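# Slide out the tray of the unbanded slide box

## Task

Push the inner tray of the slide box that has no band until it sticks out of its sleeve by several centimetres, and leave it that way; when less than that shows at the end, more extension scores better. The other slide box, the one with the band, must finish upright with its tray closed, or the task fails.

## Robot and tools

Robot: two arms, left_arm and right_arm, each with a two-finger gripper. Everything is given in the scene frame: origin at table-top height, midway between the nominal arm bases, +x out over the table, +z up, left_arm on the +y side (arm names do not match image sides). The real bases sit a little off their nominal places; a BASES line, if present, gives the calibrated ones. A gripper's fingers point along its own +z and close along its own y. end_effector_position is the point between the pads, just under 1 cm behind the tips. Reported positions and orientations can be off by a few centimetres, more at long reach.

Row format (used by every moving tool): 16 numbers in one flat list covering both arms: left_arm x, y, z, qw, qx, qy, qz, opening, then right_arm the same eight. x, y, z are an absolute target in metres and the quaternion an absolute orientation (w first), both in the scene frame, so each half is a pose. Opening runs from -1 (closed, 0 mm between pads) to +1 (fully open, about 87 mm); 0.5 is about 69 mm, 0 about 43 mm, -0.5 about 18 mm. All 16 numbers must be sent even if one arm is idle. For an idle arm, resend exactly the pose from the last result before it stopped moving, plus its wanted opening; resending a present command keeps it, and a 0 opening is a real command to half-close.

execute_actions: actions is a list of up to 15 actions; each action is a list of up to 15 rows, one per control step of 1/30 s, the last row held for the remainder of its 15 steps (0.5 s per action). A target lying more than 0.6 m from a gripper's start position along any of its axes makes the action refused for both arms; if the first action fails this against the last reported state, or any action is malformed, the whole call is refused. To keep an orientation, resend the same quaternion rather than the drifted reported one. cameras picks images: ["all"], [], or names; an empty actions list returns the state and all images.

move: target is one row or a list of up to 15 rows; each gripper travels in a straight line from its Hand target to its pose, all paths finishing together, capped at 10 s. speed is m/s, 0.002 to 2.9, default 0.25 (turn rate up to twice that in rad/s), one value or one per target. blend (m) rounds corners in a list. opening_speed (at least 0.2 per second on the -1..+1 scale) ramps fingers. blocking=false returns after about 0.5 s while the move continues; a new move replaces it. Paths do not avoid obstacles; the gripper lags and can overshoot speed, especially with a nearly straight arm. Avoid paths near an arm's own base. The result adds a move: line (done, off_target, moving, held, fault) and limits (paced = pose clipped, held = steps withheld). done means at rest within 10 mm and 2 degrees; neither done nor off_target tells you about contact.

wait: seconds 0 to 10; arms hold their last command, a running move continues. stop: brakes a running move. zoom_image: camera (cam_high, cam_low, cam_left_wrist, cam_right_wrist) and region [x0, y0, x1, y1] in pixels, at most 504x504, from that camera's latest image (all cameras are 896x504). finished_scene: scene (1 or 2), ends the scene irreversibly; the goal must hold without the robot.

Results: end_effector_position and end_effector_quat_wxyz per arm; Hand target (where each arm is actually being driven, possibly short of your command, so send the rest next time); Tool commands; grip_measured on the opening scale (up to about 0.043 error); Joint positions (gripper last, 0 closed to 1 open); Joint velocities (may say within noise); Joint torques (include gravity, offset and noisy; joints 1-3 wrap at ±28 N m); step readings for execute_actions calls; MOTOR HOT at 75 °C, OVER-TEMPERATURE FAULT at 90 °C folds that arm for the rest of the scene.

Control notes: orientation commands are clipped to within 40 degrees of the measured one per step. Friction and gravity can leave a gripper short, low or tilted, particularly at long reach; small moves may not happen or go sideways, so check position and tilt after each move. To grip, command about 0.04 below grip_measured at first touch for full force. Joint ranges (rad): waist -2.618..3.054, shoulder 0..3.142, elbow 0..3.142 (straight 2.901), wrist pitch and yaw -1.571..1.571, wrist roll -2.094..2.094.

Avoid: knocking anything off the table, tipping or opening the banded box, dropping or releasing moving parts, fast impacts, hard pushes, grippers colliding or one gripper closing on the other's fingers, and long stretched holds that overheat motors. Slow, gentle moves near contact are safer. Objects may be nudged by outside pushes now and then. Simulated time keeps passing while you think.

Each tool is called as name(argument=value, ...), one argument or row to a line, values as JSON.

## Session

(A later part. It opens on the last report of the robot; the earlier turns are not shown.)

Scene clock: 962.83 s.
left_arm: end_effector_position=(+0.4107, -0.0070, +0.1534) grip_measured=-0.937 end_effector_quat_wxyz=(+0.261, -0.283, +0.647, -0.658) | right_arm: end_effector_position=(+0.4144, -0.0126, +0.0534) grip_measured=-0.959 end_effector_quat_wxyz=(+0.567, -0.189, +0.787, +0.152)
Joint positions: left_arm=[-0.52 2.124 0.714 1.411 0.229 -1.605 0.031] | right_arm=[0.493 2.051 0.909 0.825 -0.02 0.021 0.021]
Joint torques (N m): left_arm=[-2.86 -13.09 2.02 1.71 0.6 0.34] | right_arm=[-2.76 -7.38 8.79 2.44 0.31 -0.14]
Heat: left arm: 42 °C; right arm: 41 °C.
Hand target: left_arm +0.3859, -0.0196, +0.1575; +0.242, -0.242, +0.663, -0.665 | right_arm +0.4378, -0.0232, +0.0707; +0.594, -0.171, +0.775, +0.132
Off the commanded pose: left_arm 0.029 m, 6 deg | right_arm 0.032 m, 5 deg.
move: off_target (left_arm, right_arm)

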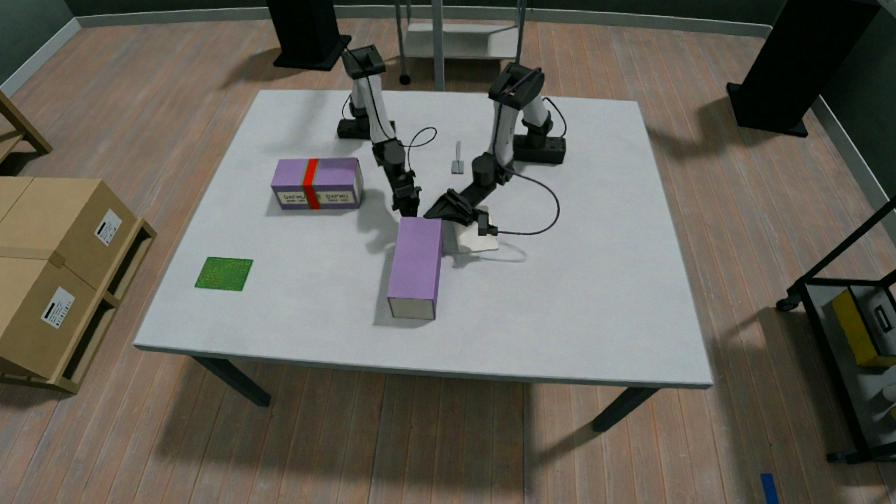

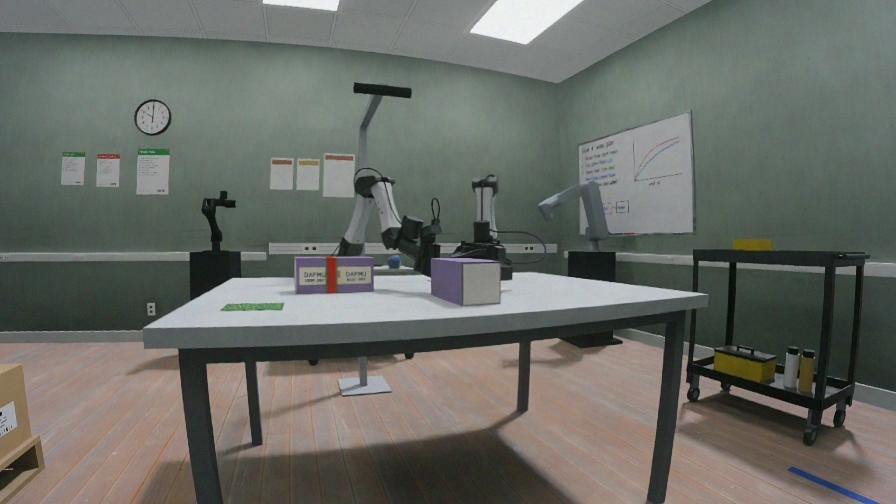

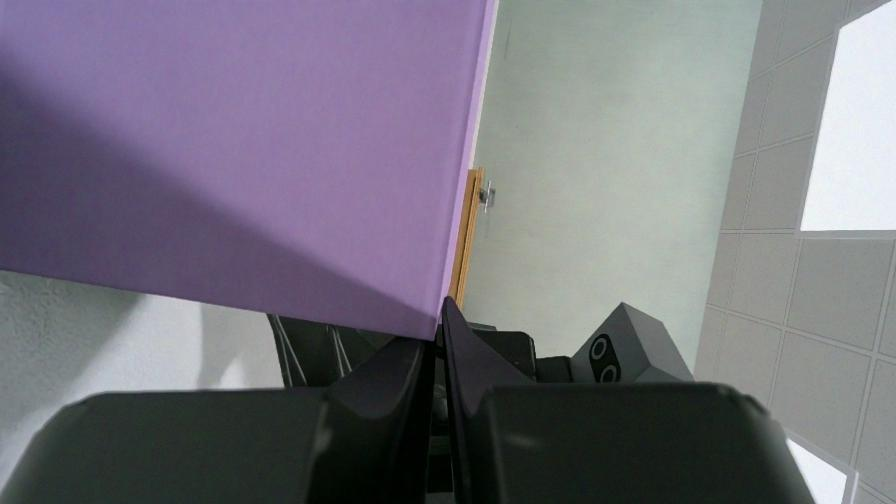

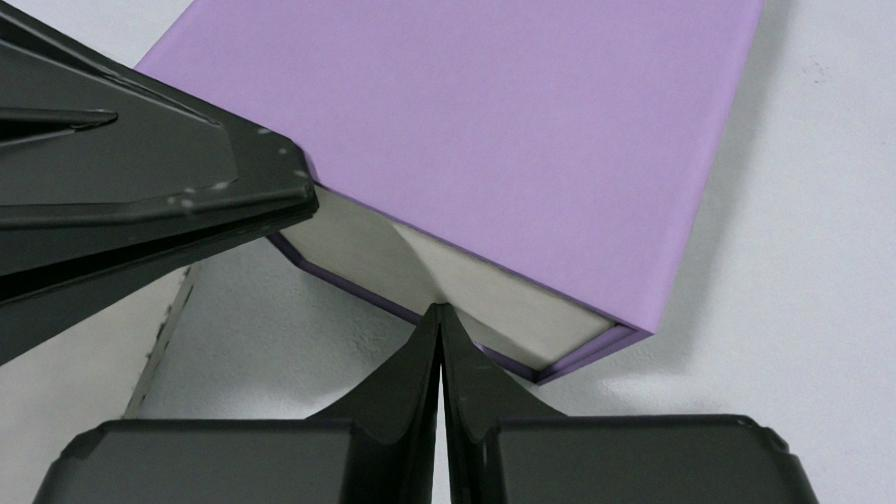

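move(
  target=[
    [0.355,-0.022,0.158,0.242,-0.242,0.665,-0.665,-1,0.475,-0.03,0.075,0.594,-0.171,0.774,0.132,-1],
  ],
  speed=[0.05],
  cameras=["cam_high","cam_left_wrist","cam_right_wrist"],
)

zoom_image(
  camera="cam_high",
  region=[340, 180, 490, 330],
)

Scene clock: 975.20 s.
left_arm: end_effector_position=(+0.3565, -0.0222, +0.1379) grip_measured=-1.000 end_effector_quat_wxyz=(+0.224, -0.255, +0.679, -0.650) | right_arm: end_effector_position=(+0.4629, -0.0314, +0.0624) grip_measured=-0.959 end_effector_quat_wxyz=(+0.580, -0.172, +0.785, +0.133)
Joint positions: left_arm=[-0.605 2.081 0.594 1.432 0.243 -1.585 0] | right_arm=[0.42 2.125 1.067 0.763 -0.035 -0.002 0.021]
Joint torques (N m): left_arm=[-0.49 -12.77 3.08 2.05 -0.06 0.12] | right_arm=[-1.21 -8.64 8.12 2.25 -0.05 -0.06]
Heat: left arm: 42 °C; right arm: 44 °C.
Hand target: left_arm +0.3550, -0.0221, +0.1577; +0.242, -0.242, +0.664, -0.665 | right_arm +0.4743, -0.0304, +0.0754; +0.595, -0.171, +0.774, +0.132
Off the commanded pose: left_arm 0.020 m, 3 deg | right_arm 0.018 m, 2 deg.
move: off_target (left_arm, right_arm)
Images, in order (width x height): cam_high 896x504, cam_left_wrist 896x504, cam_right_wrist 896x504.

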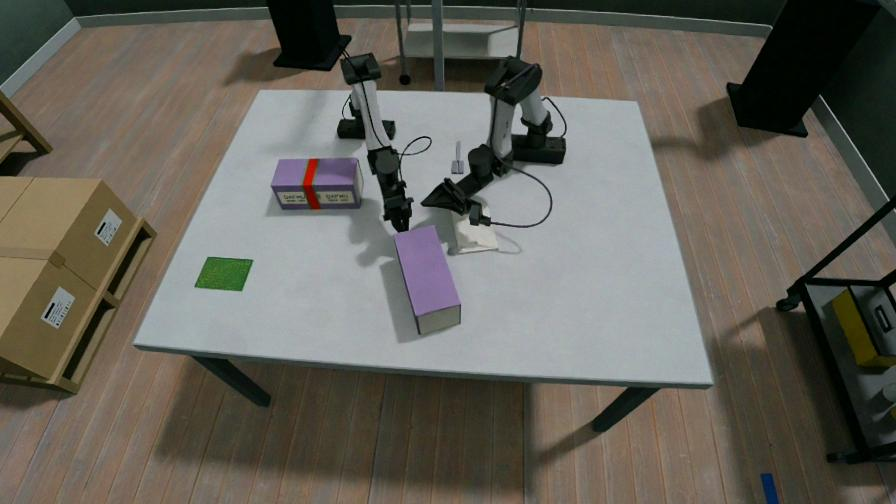

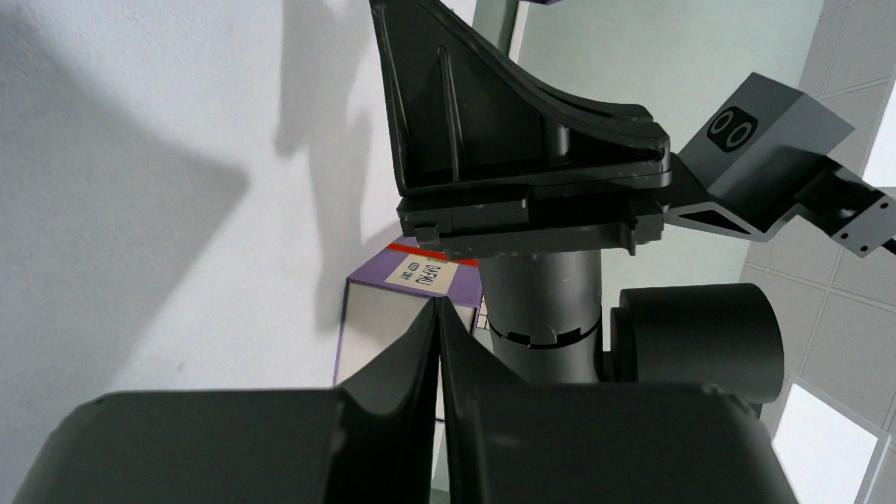

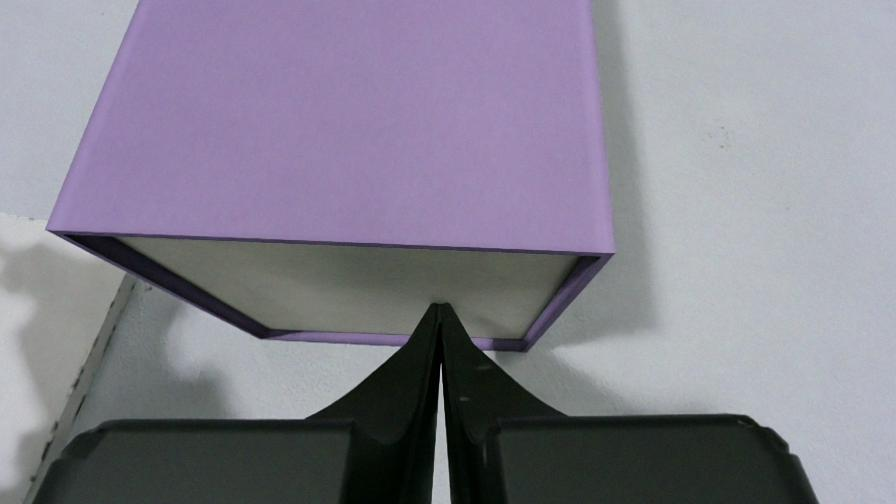

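Scaled by 3.360 from the camera's 896x504 image, which has a finer 1280x720 frame.

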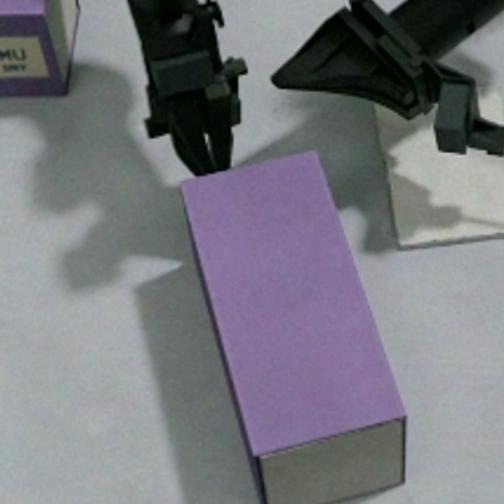

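zoom_image(
  camera="cam_high",
  region=[400, 290, 470, 345],
)

zoom_image(
  camera="cam_right_wrist",
  region=[200, 200, 640, 400],
)

Scaled by 7.200 from the camera's 896x504 image, which has a finer 1280x720 frame.

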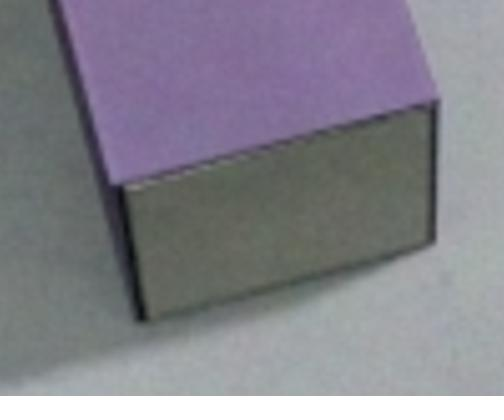

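Scaled by 1.145 from the camera's 896x504 image, which has a finer 1280x720 frame.

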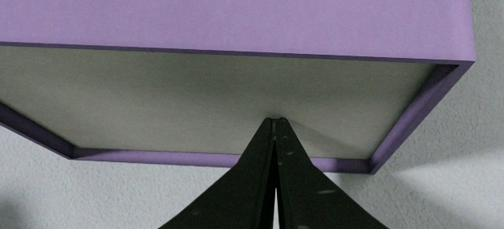

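move(
  target=[
    [0.375,0.01,0.165,0.27,-0.27,0.653,-0.653,-0.3,0.455,-0.032,0.072,0.594,-0.171,0.774,0.132,-1],
    [0.42,-0.012,0.163,0.27,-0.27,0.653,-0.653,-0.3,0.455,-0.032,0.072,0.594,-0.171,0.774,0.132,-1],
  ],
  speed=[0.08,0.06],
  cameras=["cam_high","cam_left_wrist","cam_right_wrist"],
)

zoom_image(
  camera="cam_high",
  region=[340, 180, 490, 330],
)

Scene clock: 1018.90 s.
left_arm: end_effector_position=(+0.4132, -0.0115, +0.1654) grip_measured=-0.300 end_effector_quat_wxyz=(+0.264, -0.274, +0.653, -0.655) | right_arm: end_effector_position=(+0.4531, -0.0336, +0.0515) grip_measured=-0.959 end_effector_quat_wxyz=(+0.574, -0.175, +0.789, +0.132)
Joint positions: left_arm=[-0.523 2.075 0.738 1.335 0.236 -1.584 0.35] | right_arm=[0.424 2.125 1.025 0.787 -0.035 -0.003 0.021]
Joint torques (N m): left_arm=[0.83 -7.73 7.1 1.82 0.1 0.14] | right_arm=[-0.25 -11.66 4.03 2.57 0.08 0.02]
Heat: left arm: 40 °C; right arm: 46 °C.
Hand target: left_arm +0.4198, -0.0118, +0.1631; +0.270, -0.270, +0.653, -0.653 | right_arm +0.4551, -0.0318, +0.0719; +0.594, -0.171, +0.775, +0.132
Off the commanded pose: left_arm 0.007 m, 1 deg | right_arm 0.021 m, 3 deg.
move: off_target (right_arm)
Images, in order (width x height): cam_high 896x504, cam_left_wrist 896x504, cam_right_wrist 896x504.

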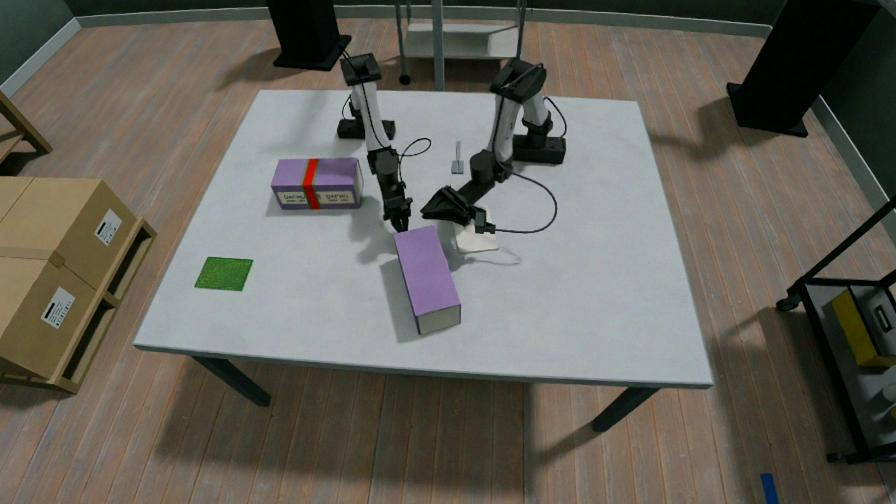

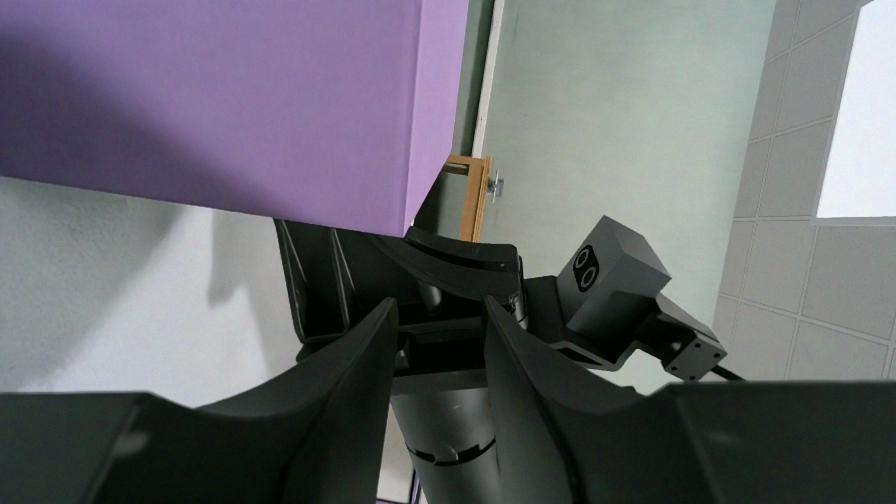

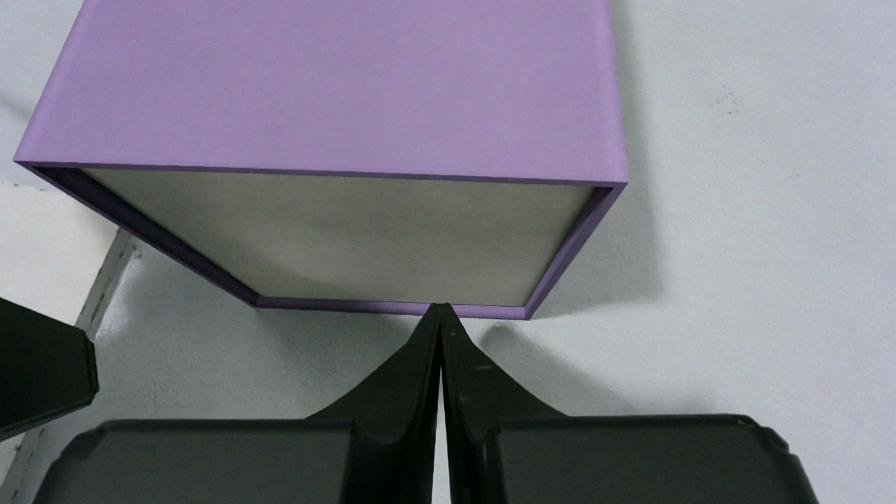

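Scaled by 3.360 from the camera's 896x504 image, which has a finer 1280x720 frame.

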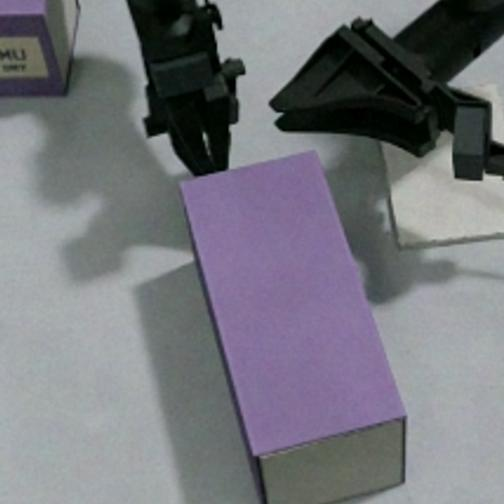

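move(
  target=[
    [0.435,-0.012,0.152,0.27,-0.27,0.653,-0.653,-0.3,0.455,-0.032,0.072,0.594,-0.171,0.774,0.132,-1],
    [0.48,-0.013,0.152,0.27,-0.27,0.653,-0.653,-0.3,0.455,-0.032,0.072,0.594,-0.171,0.774,0.132,-1],
  ],
  speed=[0.08,0.04],
  cameras=["cam_high","cam_left_wrist","cam_right_wrist"],
)

zoom_image(
  camera="cam_high",
  region=[340, 180, 490, 330],
)

Scene clock: 1032.57 s.
left_arm: end_effector_position=(+0.4708, -0.0146, +0.1547) grip_measured=-0.300 end_effector_quat_wxyz=(+0.261, -0.272, +0.655, -0.655) | right_arm: end_effector_position=(+0.4532, -0.0337, +0.0516) grip_measured=-0.959 end_effector_quat_wxyz=(+0.574, -0.175, +0.789, +0.132)
Joint positions: left_arm=[-0.449 2.223 0.975 1.244 0.317 -1.584 0.35] | right_arm=[0.424 2.125 1.025 0.788 -0.034 -0.003 0.021]
Joint torques (N m): left_arm=[1.13 -9.17 7.99 1.8 0.13 0.13] | right_arm=[-0.23 -11.69 4.03 2.57 0.07 0.02]
Heat: left arm: 38 °C; right arm: 44 °C.
Hand target: left_arm +0.4797, -0.0126, +0.1520; +0.270, -0.270, +0.653, -0.653 | right_arm +0.4551, -0.0319, +0.0719; +0.594, -0.171, +0.775, +0.132
Off the commanded pose: left_arm 0.010 m, 1 deg | right_arm 0.021 m, 3 deg.
move: off_target (right_arm)
Images, in order (width x height): cam_high 896x504, cam_left_wrist 896x504, cam_right_wrist 896x504.

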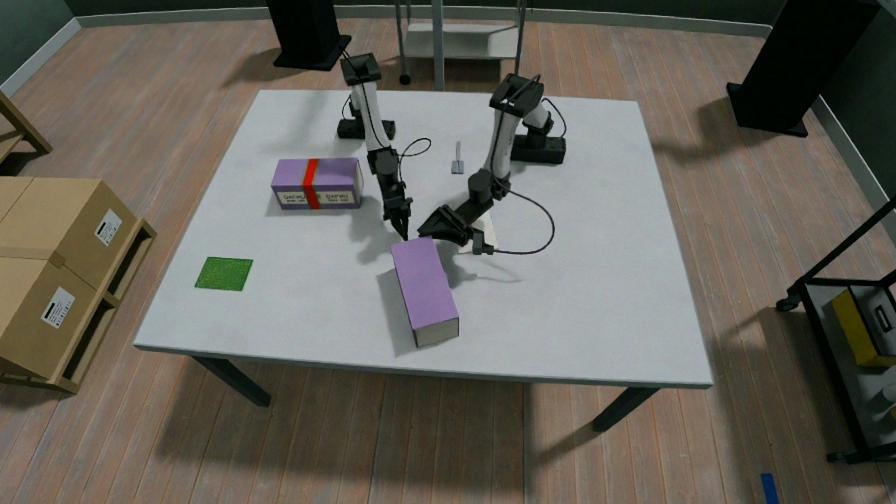

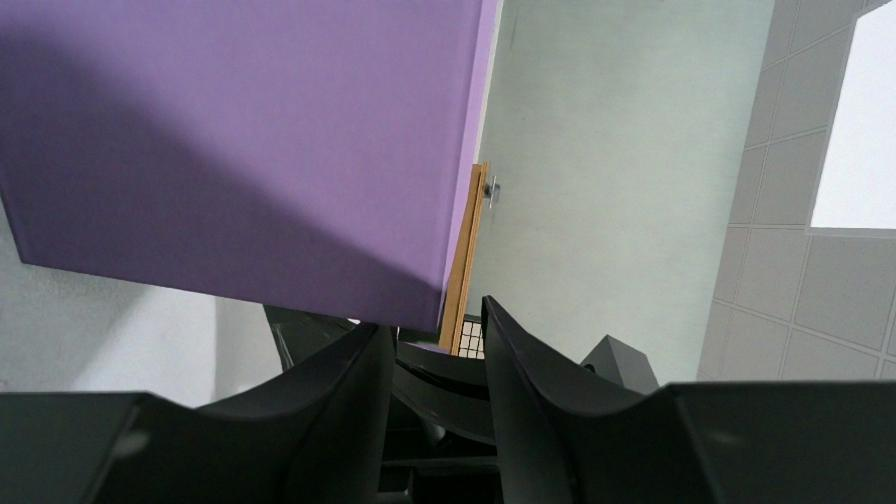

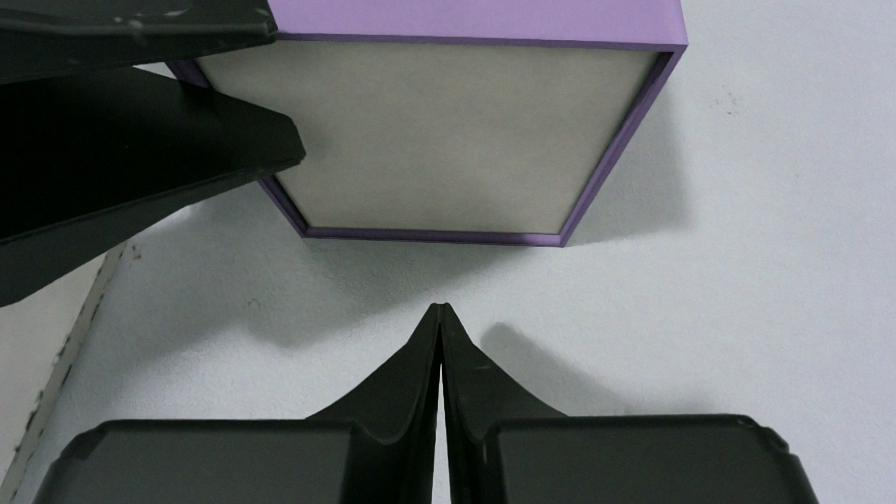

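Scaled by 3.360 from the camera's 896x504 image, which has a finer 1280x720 frame.

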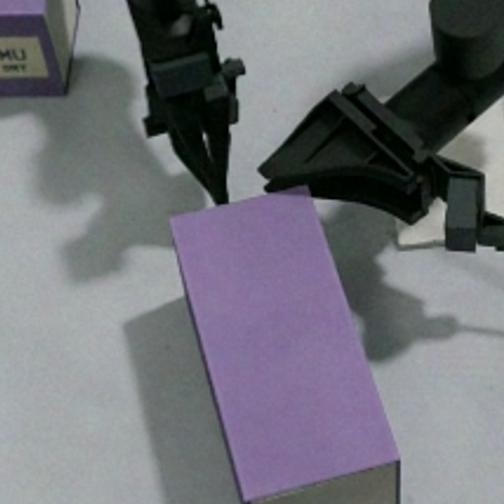

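move(
  target=[
    [0.482,-0.014,0.150,0.27,-0.27,0.653,-0.653,-1,0.455,-0.032,0.072,0.594,-0.171,0.774,0.132,-1],
  ],
  opening_speed=0.8,
)

move(
  target=[
    [0.472,-0.014,0.150,0.27,-0.27,0.653,-0.653,-1,0.485,-0.022,0.078,0.594,-0.171,0.774,0.132,-1],
  ],
  speed=[0.06],
  cameras=["cam_high","cam_left_wrist","cam_right_wrist"],
)

zoom_image(
  camera="cam_high",
  region=[340, 200, 490, 350],
)

Scene clock: 1043.37 s.
left_arm: end_effector_position=(+0.4726, -0.0166, +0.1529) grip_measured=-1.000 end_effector_quat_wxyz=(+0.259, -0.270, +0.656, -0.656) | right_arm: end_effector_position=(+0.4532, -0.0337, +0.0516) grip_measured=-0.959 end_effector_quat_wxyz=(+0.574, -0.175, +0.789, +0.132)
Joint positions: left_arm=[-0.449 2.235 0.99 1.239 0.324 -1.583 0] | right_arm=[0.424 2.125 1.025 0.788 -0.034 -0.003 0.021]
Joint torques (N m): left_arm=[1.11 -9.43 7.82 1.82 0.02 0.13] | right_arm=[-0.25 -11.69 4 2.57 0.07 0.03]
Heat: left arm: 38 °C; right arm: 45 °C.
Hand target: left_arm +0.4817, -0.0136, +0.1500; +0.270, -0.270, +0.654, -0.653 | right_arm +0.4551, -0.0318, +0.0718; +0.594, -0.171, +0.775, +0.132
Off the commanded pose: left_arm 0.010 m, 1 deg | right_arm 0.021 m, 3 deg.
move: off_target (right_arm)

Scene clock: 1044.47 s.
left_arm: end_effector_position=(+0.4721, -0.0161, +0.1530) grip_measured=-1.000 end_effector_quat_wxyz=(+0.260, -0.270, +0.655, -0.656) | right_arm: end_effector_position=(+0.4758, -0.0239, +0.0676) grip_measured=-0.959 end_effector_quat_wxyz=(+0.584, -0.173, +0.782, +0.134)
Joint positions: left_arm=[-0.449 2.235 0.986 1.246 0.322 -1.583 0] | right_arm=[0.424 2.154 1.138 0.73 -0.034 -0.003 0.021]
Joint torques (N m): left_arm=[-0.02 -11.12 4.27 1.97 -0.12 0.13] | right_arm=[-0.8 -9.07 7.8 2.22 0.01 -0.01]
Heat: left arm: 38 °C; right arm: 45 °C.
Hand target: left_arm +0.4721, -0.0139, +0.1502; +0.270, -0.270, +0.654, -0.653 | right_arm +0.4845, -0.0221, +0.0782; +0.595, -0.171, +0.774, +0.132
Off the commanded pose: left_arm 0.004 m, 1 deg | right_arm 0.014 m, 1 deg.
move: off_target (right_arm)
Images, in order (width x height): cam_high 896x504, cam_left_wrist 896x504, cam_right_wrist 896x504.

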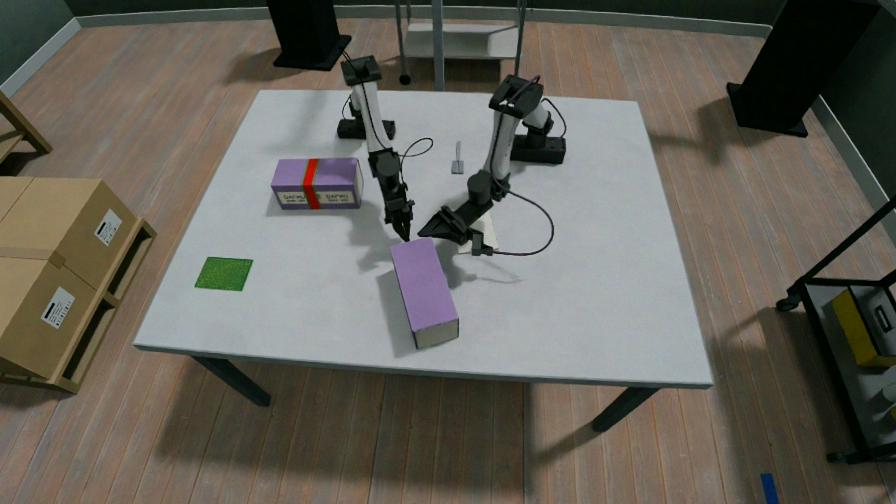

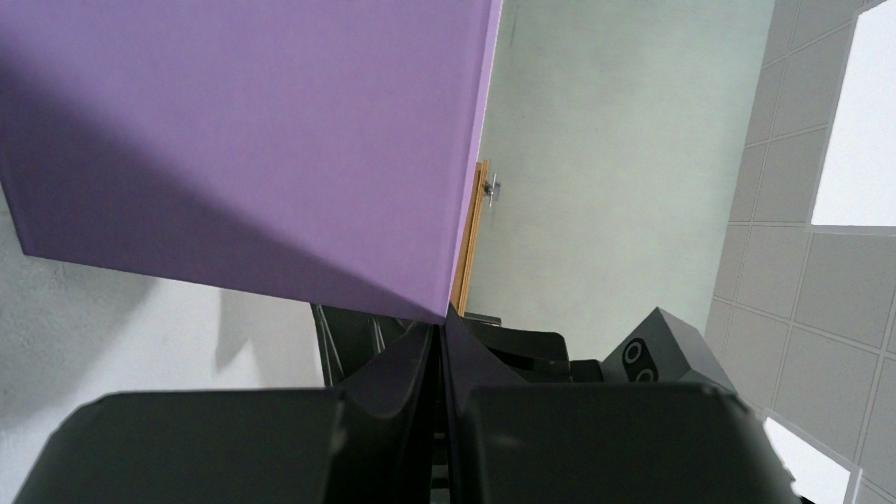

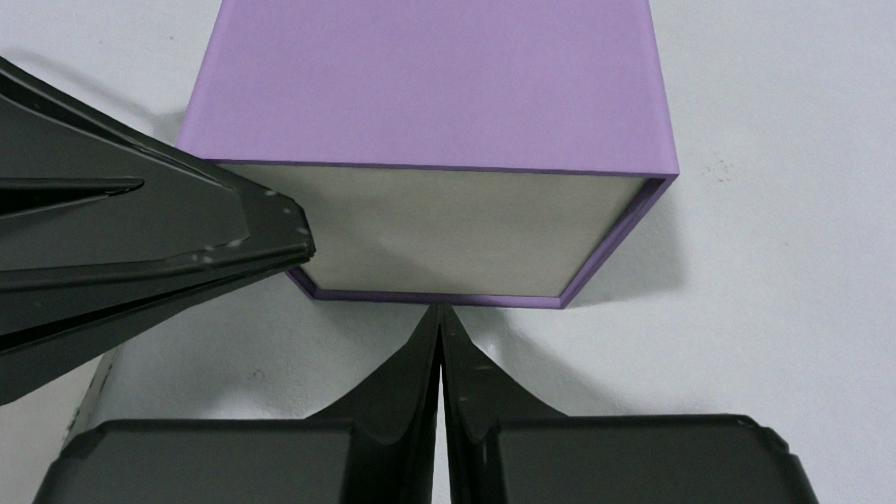

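Scaled by 3.360 from the camera's 896x504 image, which has a finer 1280x720 frame.

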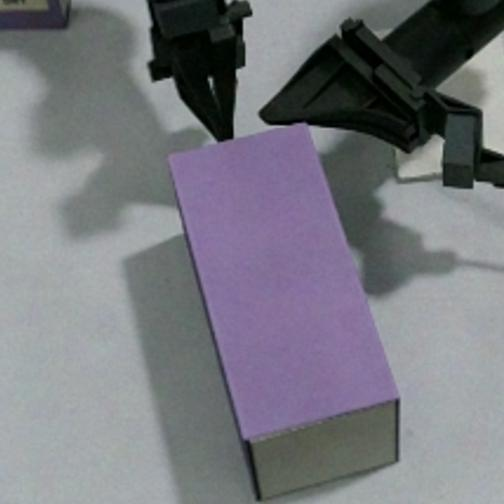

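move(
  target=[
    [0.41,0.02,0.165,0.40,-0.40,0.583,-0.583,-1,0.44,-0.055,0.08,0.572,-0.271,0.745,0.208,-1],
    [0.42,0.0,0.158,0.5,-0.5,0.5,-0.5,-0.3,0.44,-0.055,0.075,0.572,-0.271,0.745,0.208,-1],
  ],
  speed=[0.12,0.1],
  cameras=["cam_high","cam_left_wrist","cam_right_wrist"],
)

zoom_image(
  camera="cam_high",
  region=[340, 180, 490, 330],
)

Scene clock: 1098.73 s.
left_arm: end_effector_position=(+0.4180, +0.0033, +0.1617) grip_measured=-0.300 end_effector_quat_wxyz=(+0.494, -0.500, +0.500, -0.507) | right_arm: end_effector_position=(+0.4393, -0.0550, +0.0601) grip_measured=-0.959 end_effector_quat_wxyz=(+0.556, -0.266, +0.760, +0.206)
Joint positions: left_arm=[-0.883 2.109 0.77 1.34 -0.902 -1.583 0.35] | right_arm=[0.286 2.07 0.974 0.769 -0.402 -0.114 0.021]
Joint torques (N m): left_arm=[-0.64 -7.72 6.42 1.46 -0.19 0.17] | right_arm=[-1.06 -10.63 3.88 2.5 -0.24 -0.03]
Heat: left arm: 39 °C; right arm: 47 °C.
Hand target: left_arm +0.4198, +0.0001, +0.1580; +0.500, -0.500, +0.500, -0.500 | right_arm +0.4401, -0.0549, +0.0748; +0.572, -0.271, +0.746, +0.208
Off the commanded pose: left_arm 0.005 m, 1 deg | right_arm 0.015 m, 3 deg.
move: off_target (right_arm)
Images, in order (width x height): cam_high 896x504, cam_left_wrist 896x504, cam_right_wrist 896x504.

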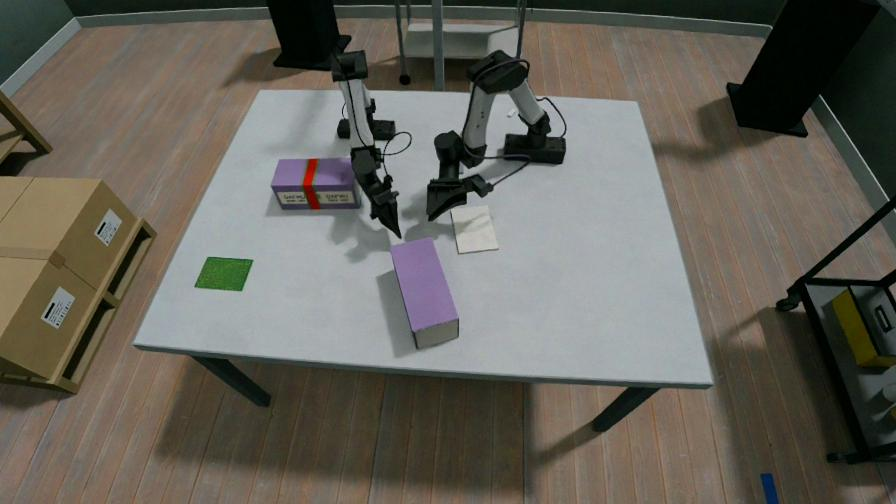

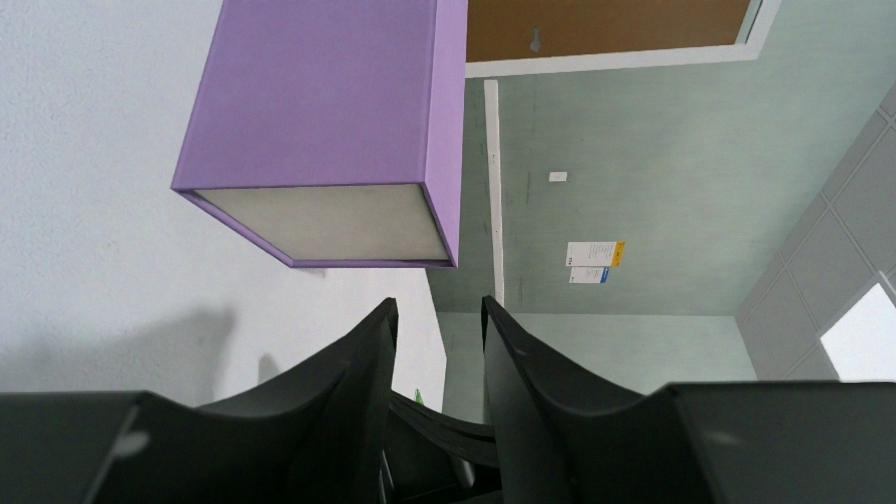

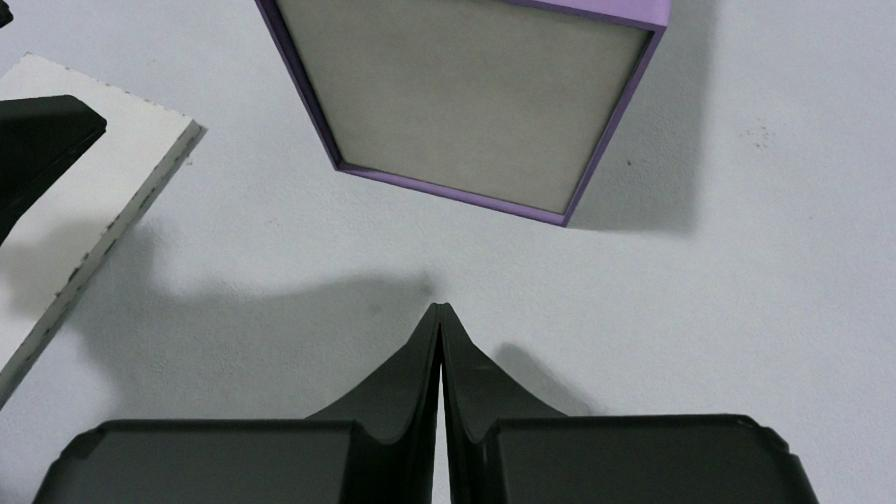

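Scaled by 3.360 from the camera's 896x504 image, which has a finer 1280x720 frame.

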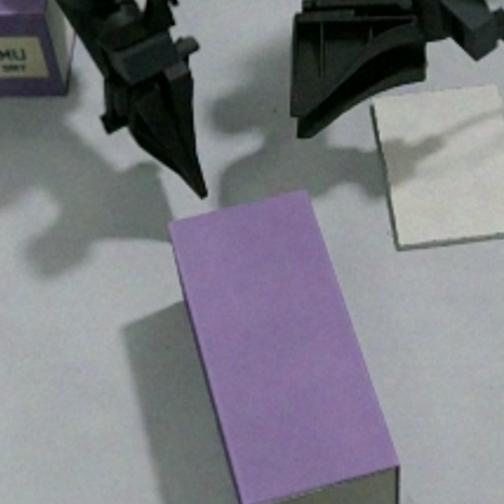

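move(
  target=[
    [0.47,-0.015,0.158,0.5,-0.5,0.5,-0.5,-0.3,0.44,-0.055,0.08,0.572,-0.271,0.745,0.208,-1],
  ],
  speed=[0.08],
  cameras=["cam_high","cam_left_wrist","cam_right_wrist"],
)

zoom_image(
  camera="cam_high",
  region=[380, 200, 480, 300],
)

Scene clock: 1111.10 s.
left_arm: end_effector_position=(+0.4643, -0.0133, +0.1628) grip_measured=-0.300 end_effector_quat_wxyz=(+0.495, -0.502, +0.497, -0.506) | right_arm: end_effector_position=(+0.4393, -0.0549, +0.0602) grip_measured=-0.959 end_effector_quat_wxyz=(+0.556, -0.266, +0.760, +0.206)
Joint positions: left_arm=[-0.817 2.198 0.966 1.235 -0.843 -1.583 0.35] | right_arm=[0.286 2.07 0.974 0.769 -0.402 -0.114 0.021]
Joint torques (N m): left_arm=[0.79 -8.81 7.41 1.5 0 0.19] | right_arm=[-1.05 -11.75 4.21 2.29 -0.24 -0.02]
Heat: left arm: 38 °C; right arm: 48 °C.
Hand target: left_arm +0.4697, -0.0148, +0.1580; +0.500, -0.500, +0.500, -0.500 | right_arm +0.4402, -0.0548, +0.0796; +0.572, -0.271, +0.745, +0.208
Off the commanded pose: left_arm 0.008 m, 1 deg | right_arm 0.020 m, 3 deg.
move: off_target (right_arm)
Images, in order (width x height): cam_high 896x504, cam_left_wrist 896x504, cam_right_wrist 896x504.

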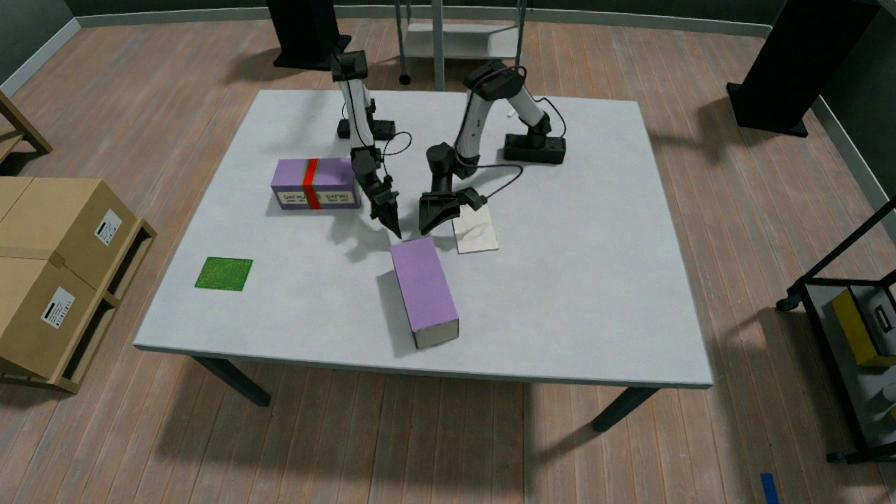

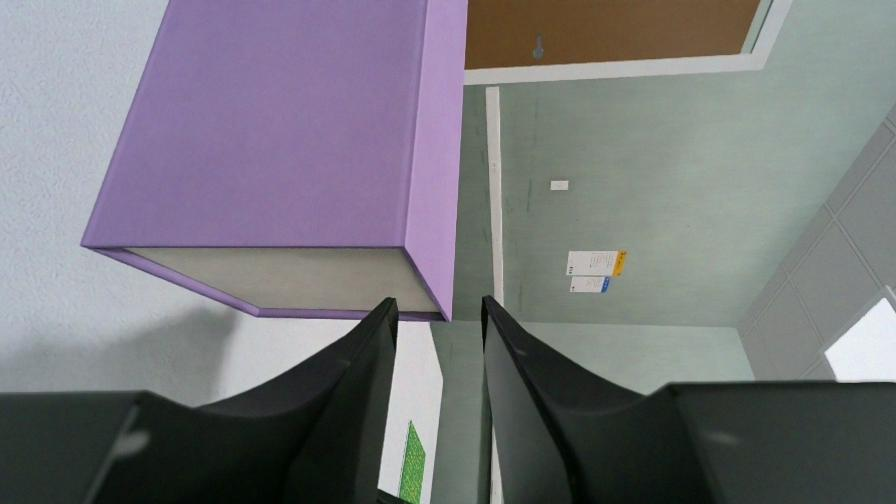

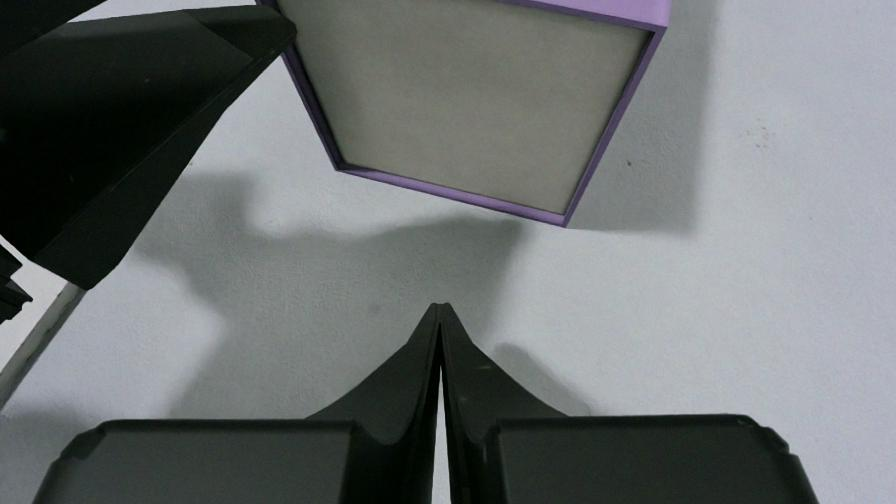

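Scaled by 5.040 from the camera's 896x504 image, which has a finer 1280x720 frame.

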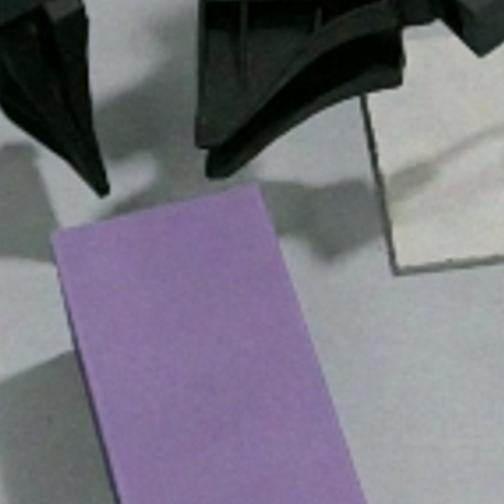

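move(
  target=[
    [0.509,-0.016,0.157,0.5,-0.5,0.5,-0.5,-0.3,0.44,-0.055,0.08,0.572,-0.271,0.745,0.208,-1],
  ],
  speed=[0.05],
  cameras=["cam_high","cam_left_wrist","cam_right_wrist"],
)

zoom_image(
  camera="cam_high",
  region=[380, 200, 480, 300],
)

Scene clock: 1121.53 s.
left_arm: end_effector_position=(+0.5012, -0.0171, +0.1630) grip_measured=-0.300 end_effector_quat_wxyz=(+0.494, -0.500, +0.498, -0.508) | right_arm: end_effector_position=(+0.4393, -0.0549, +0.0602) grip_measured=-0.959 end_effector_quat_wxyz=(+0.556, -0.266, +0.760, +0.206)
Joint positions: left_arm=[-0.754 2.262 1.098 1.169 -0.773 -1.583 0.35] | right_arm=[0.286 2.07 0.974 0.769 -0.402 -0.114 0.021]
Joint torques (N m): left_arm=[1.28 -9.7 7.91 1.54 0.03 0.15] | right_arm=[-1.07 -11.74 4.21 2.29 -0.24 -0.03]
Heat: left arm: 38 °C; right arm: 51 °C.
Hand target: left_arm +0.5086, -0.0157, +0.1570; +0.500, -0.500, +0.500, -0.500 | right_arm +0.4402, -0.0549, +0.0796; +0.572, -0.271, +0.745, +0.208
Off the commanded pose: left_arm 0.010 m, 1 deg | right_arm 0.020 m, 3 deg.
move: off_target (right_arm)
Images, in order (width x height): cam_high 896x504, cam_left_wrist 896x504, cam_right_wrist 896x504.

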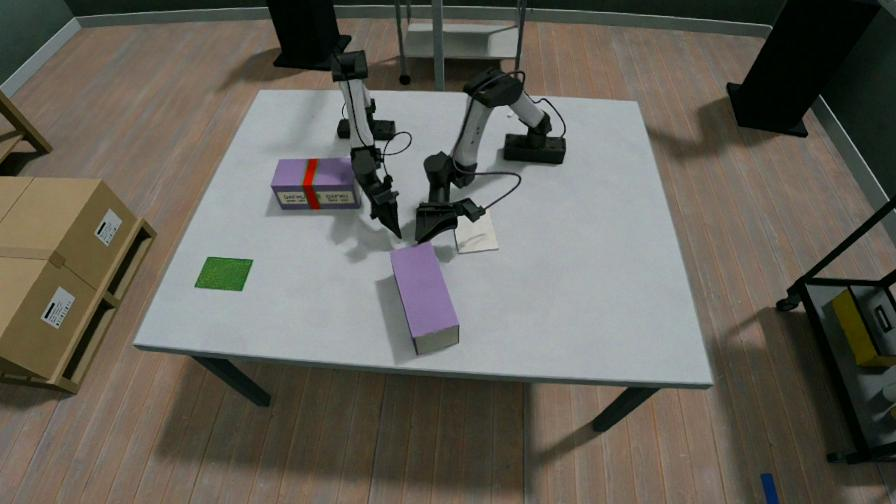

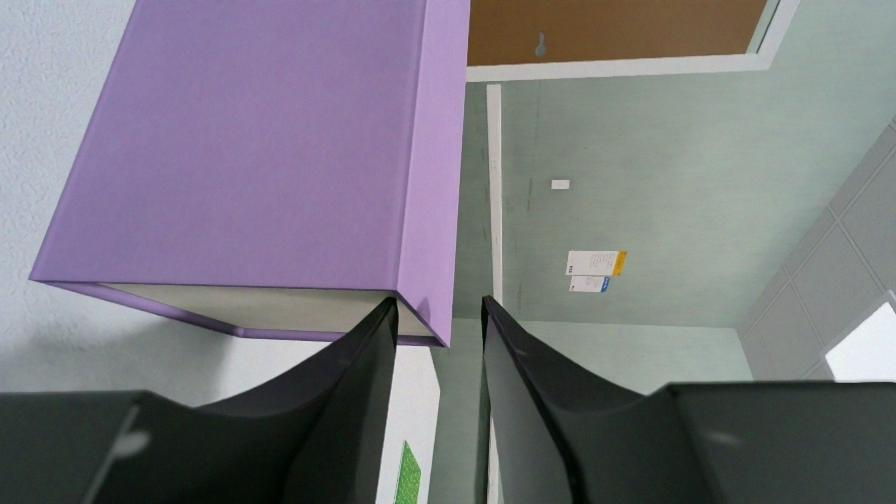

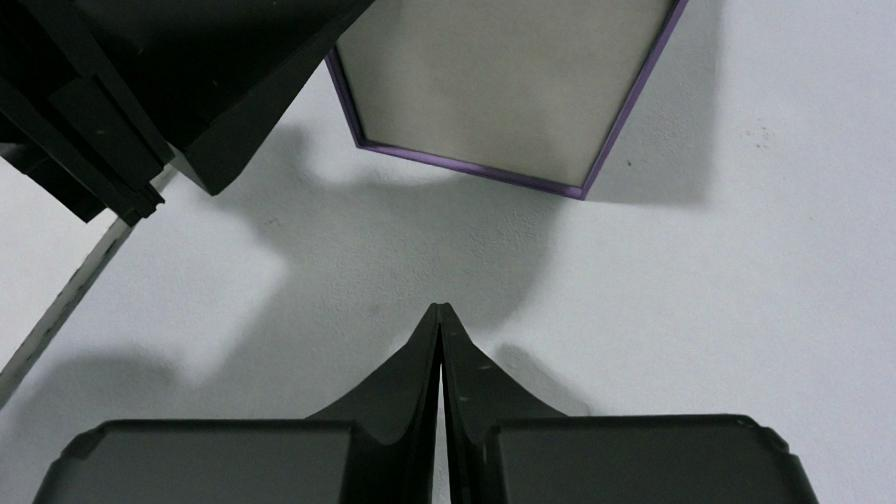

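Scaled by 5.040 from the camera's 896x504 image, which has a finer 1280x720 frame.

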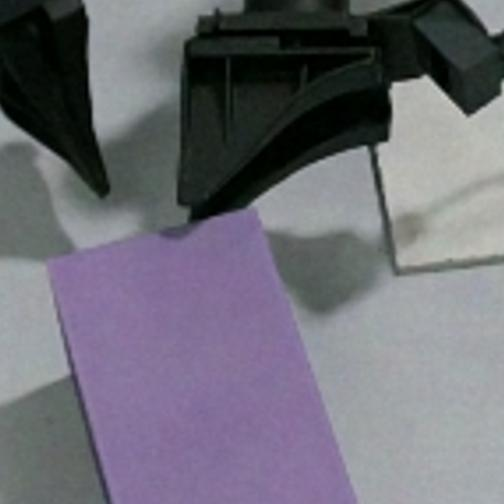

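zoom_image(
  camera="cam_high",
  region=[405, 310, 470, 360],
)

zoom_image(
  camera="cam_left_wrist",
  region=[0, 240, 460, 370],
)

Scaled by 7.754 from the camera's 896x504 image, which has a finer 1280x720 frame.

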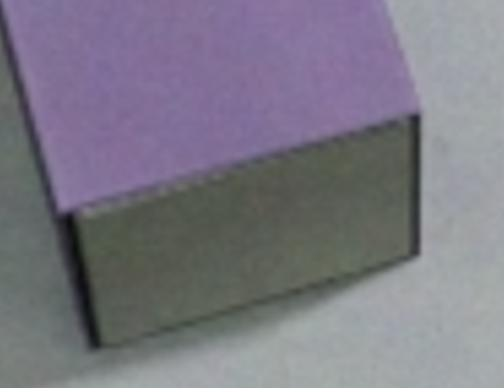

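Scaled by 1.096 from the camera's 896x504 image, which has a finer 1280x720 frame.

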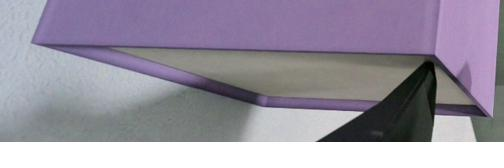

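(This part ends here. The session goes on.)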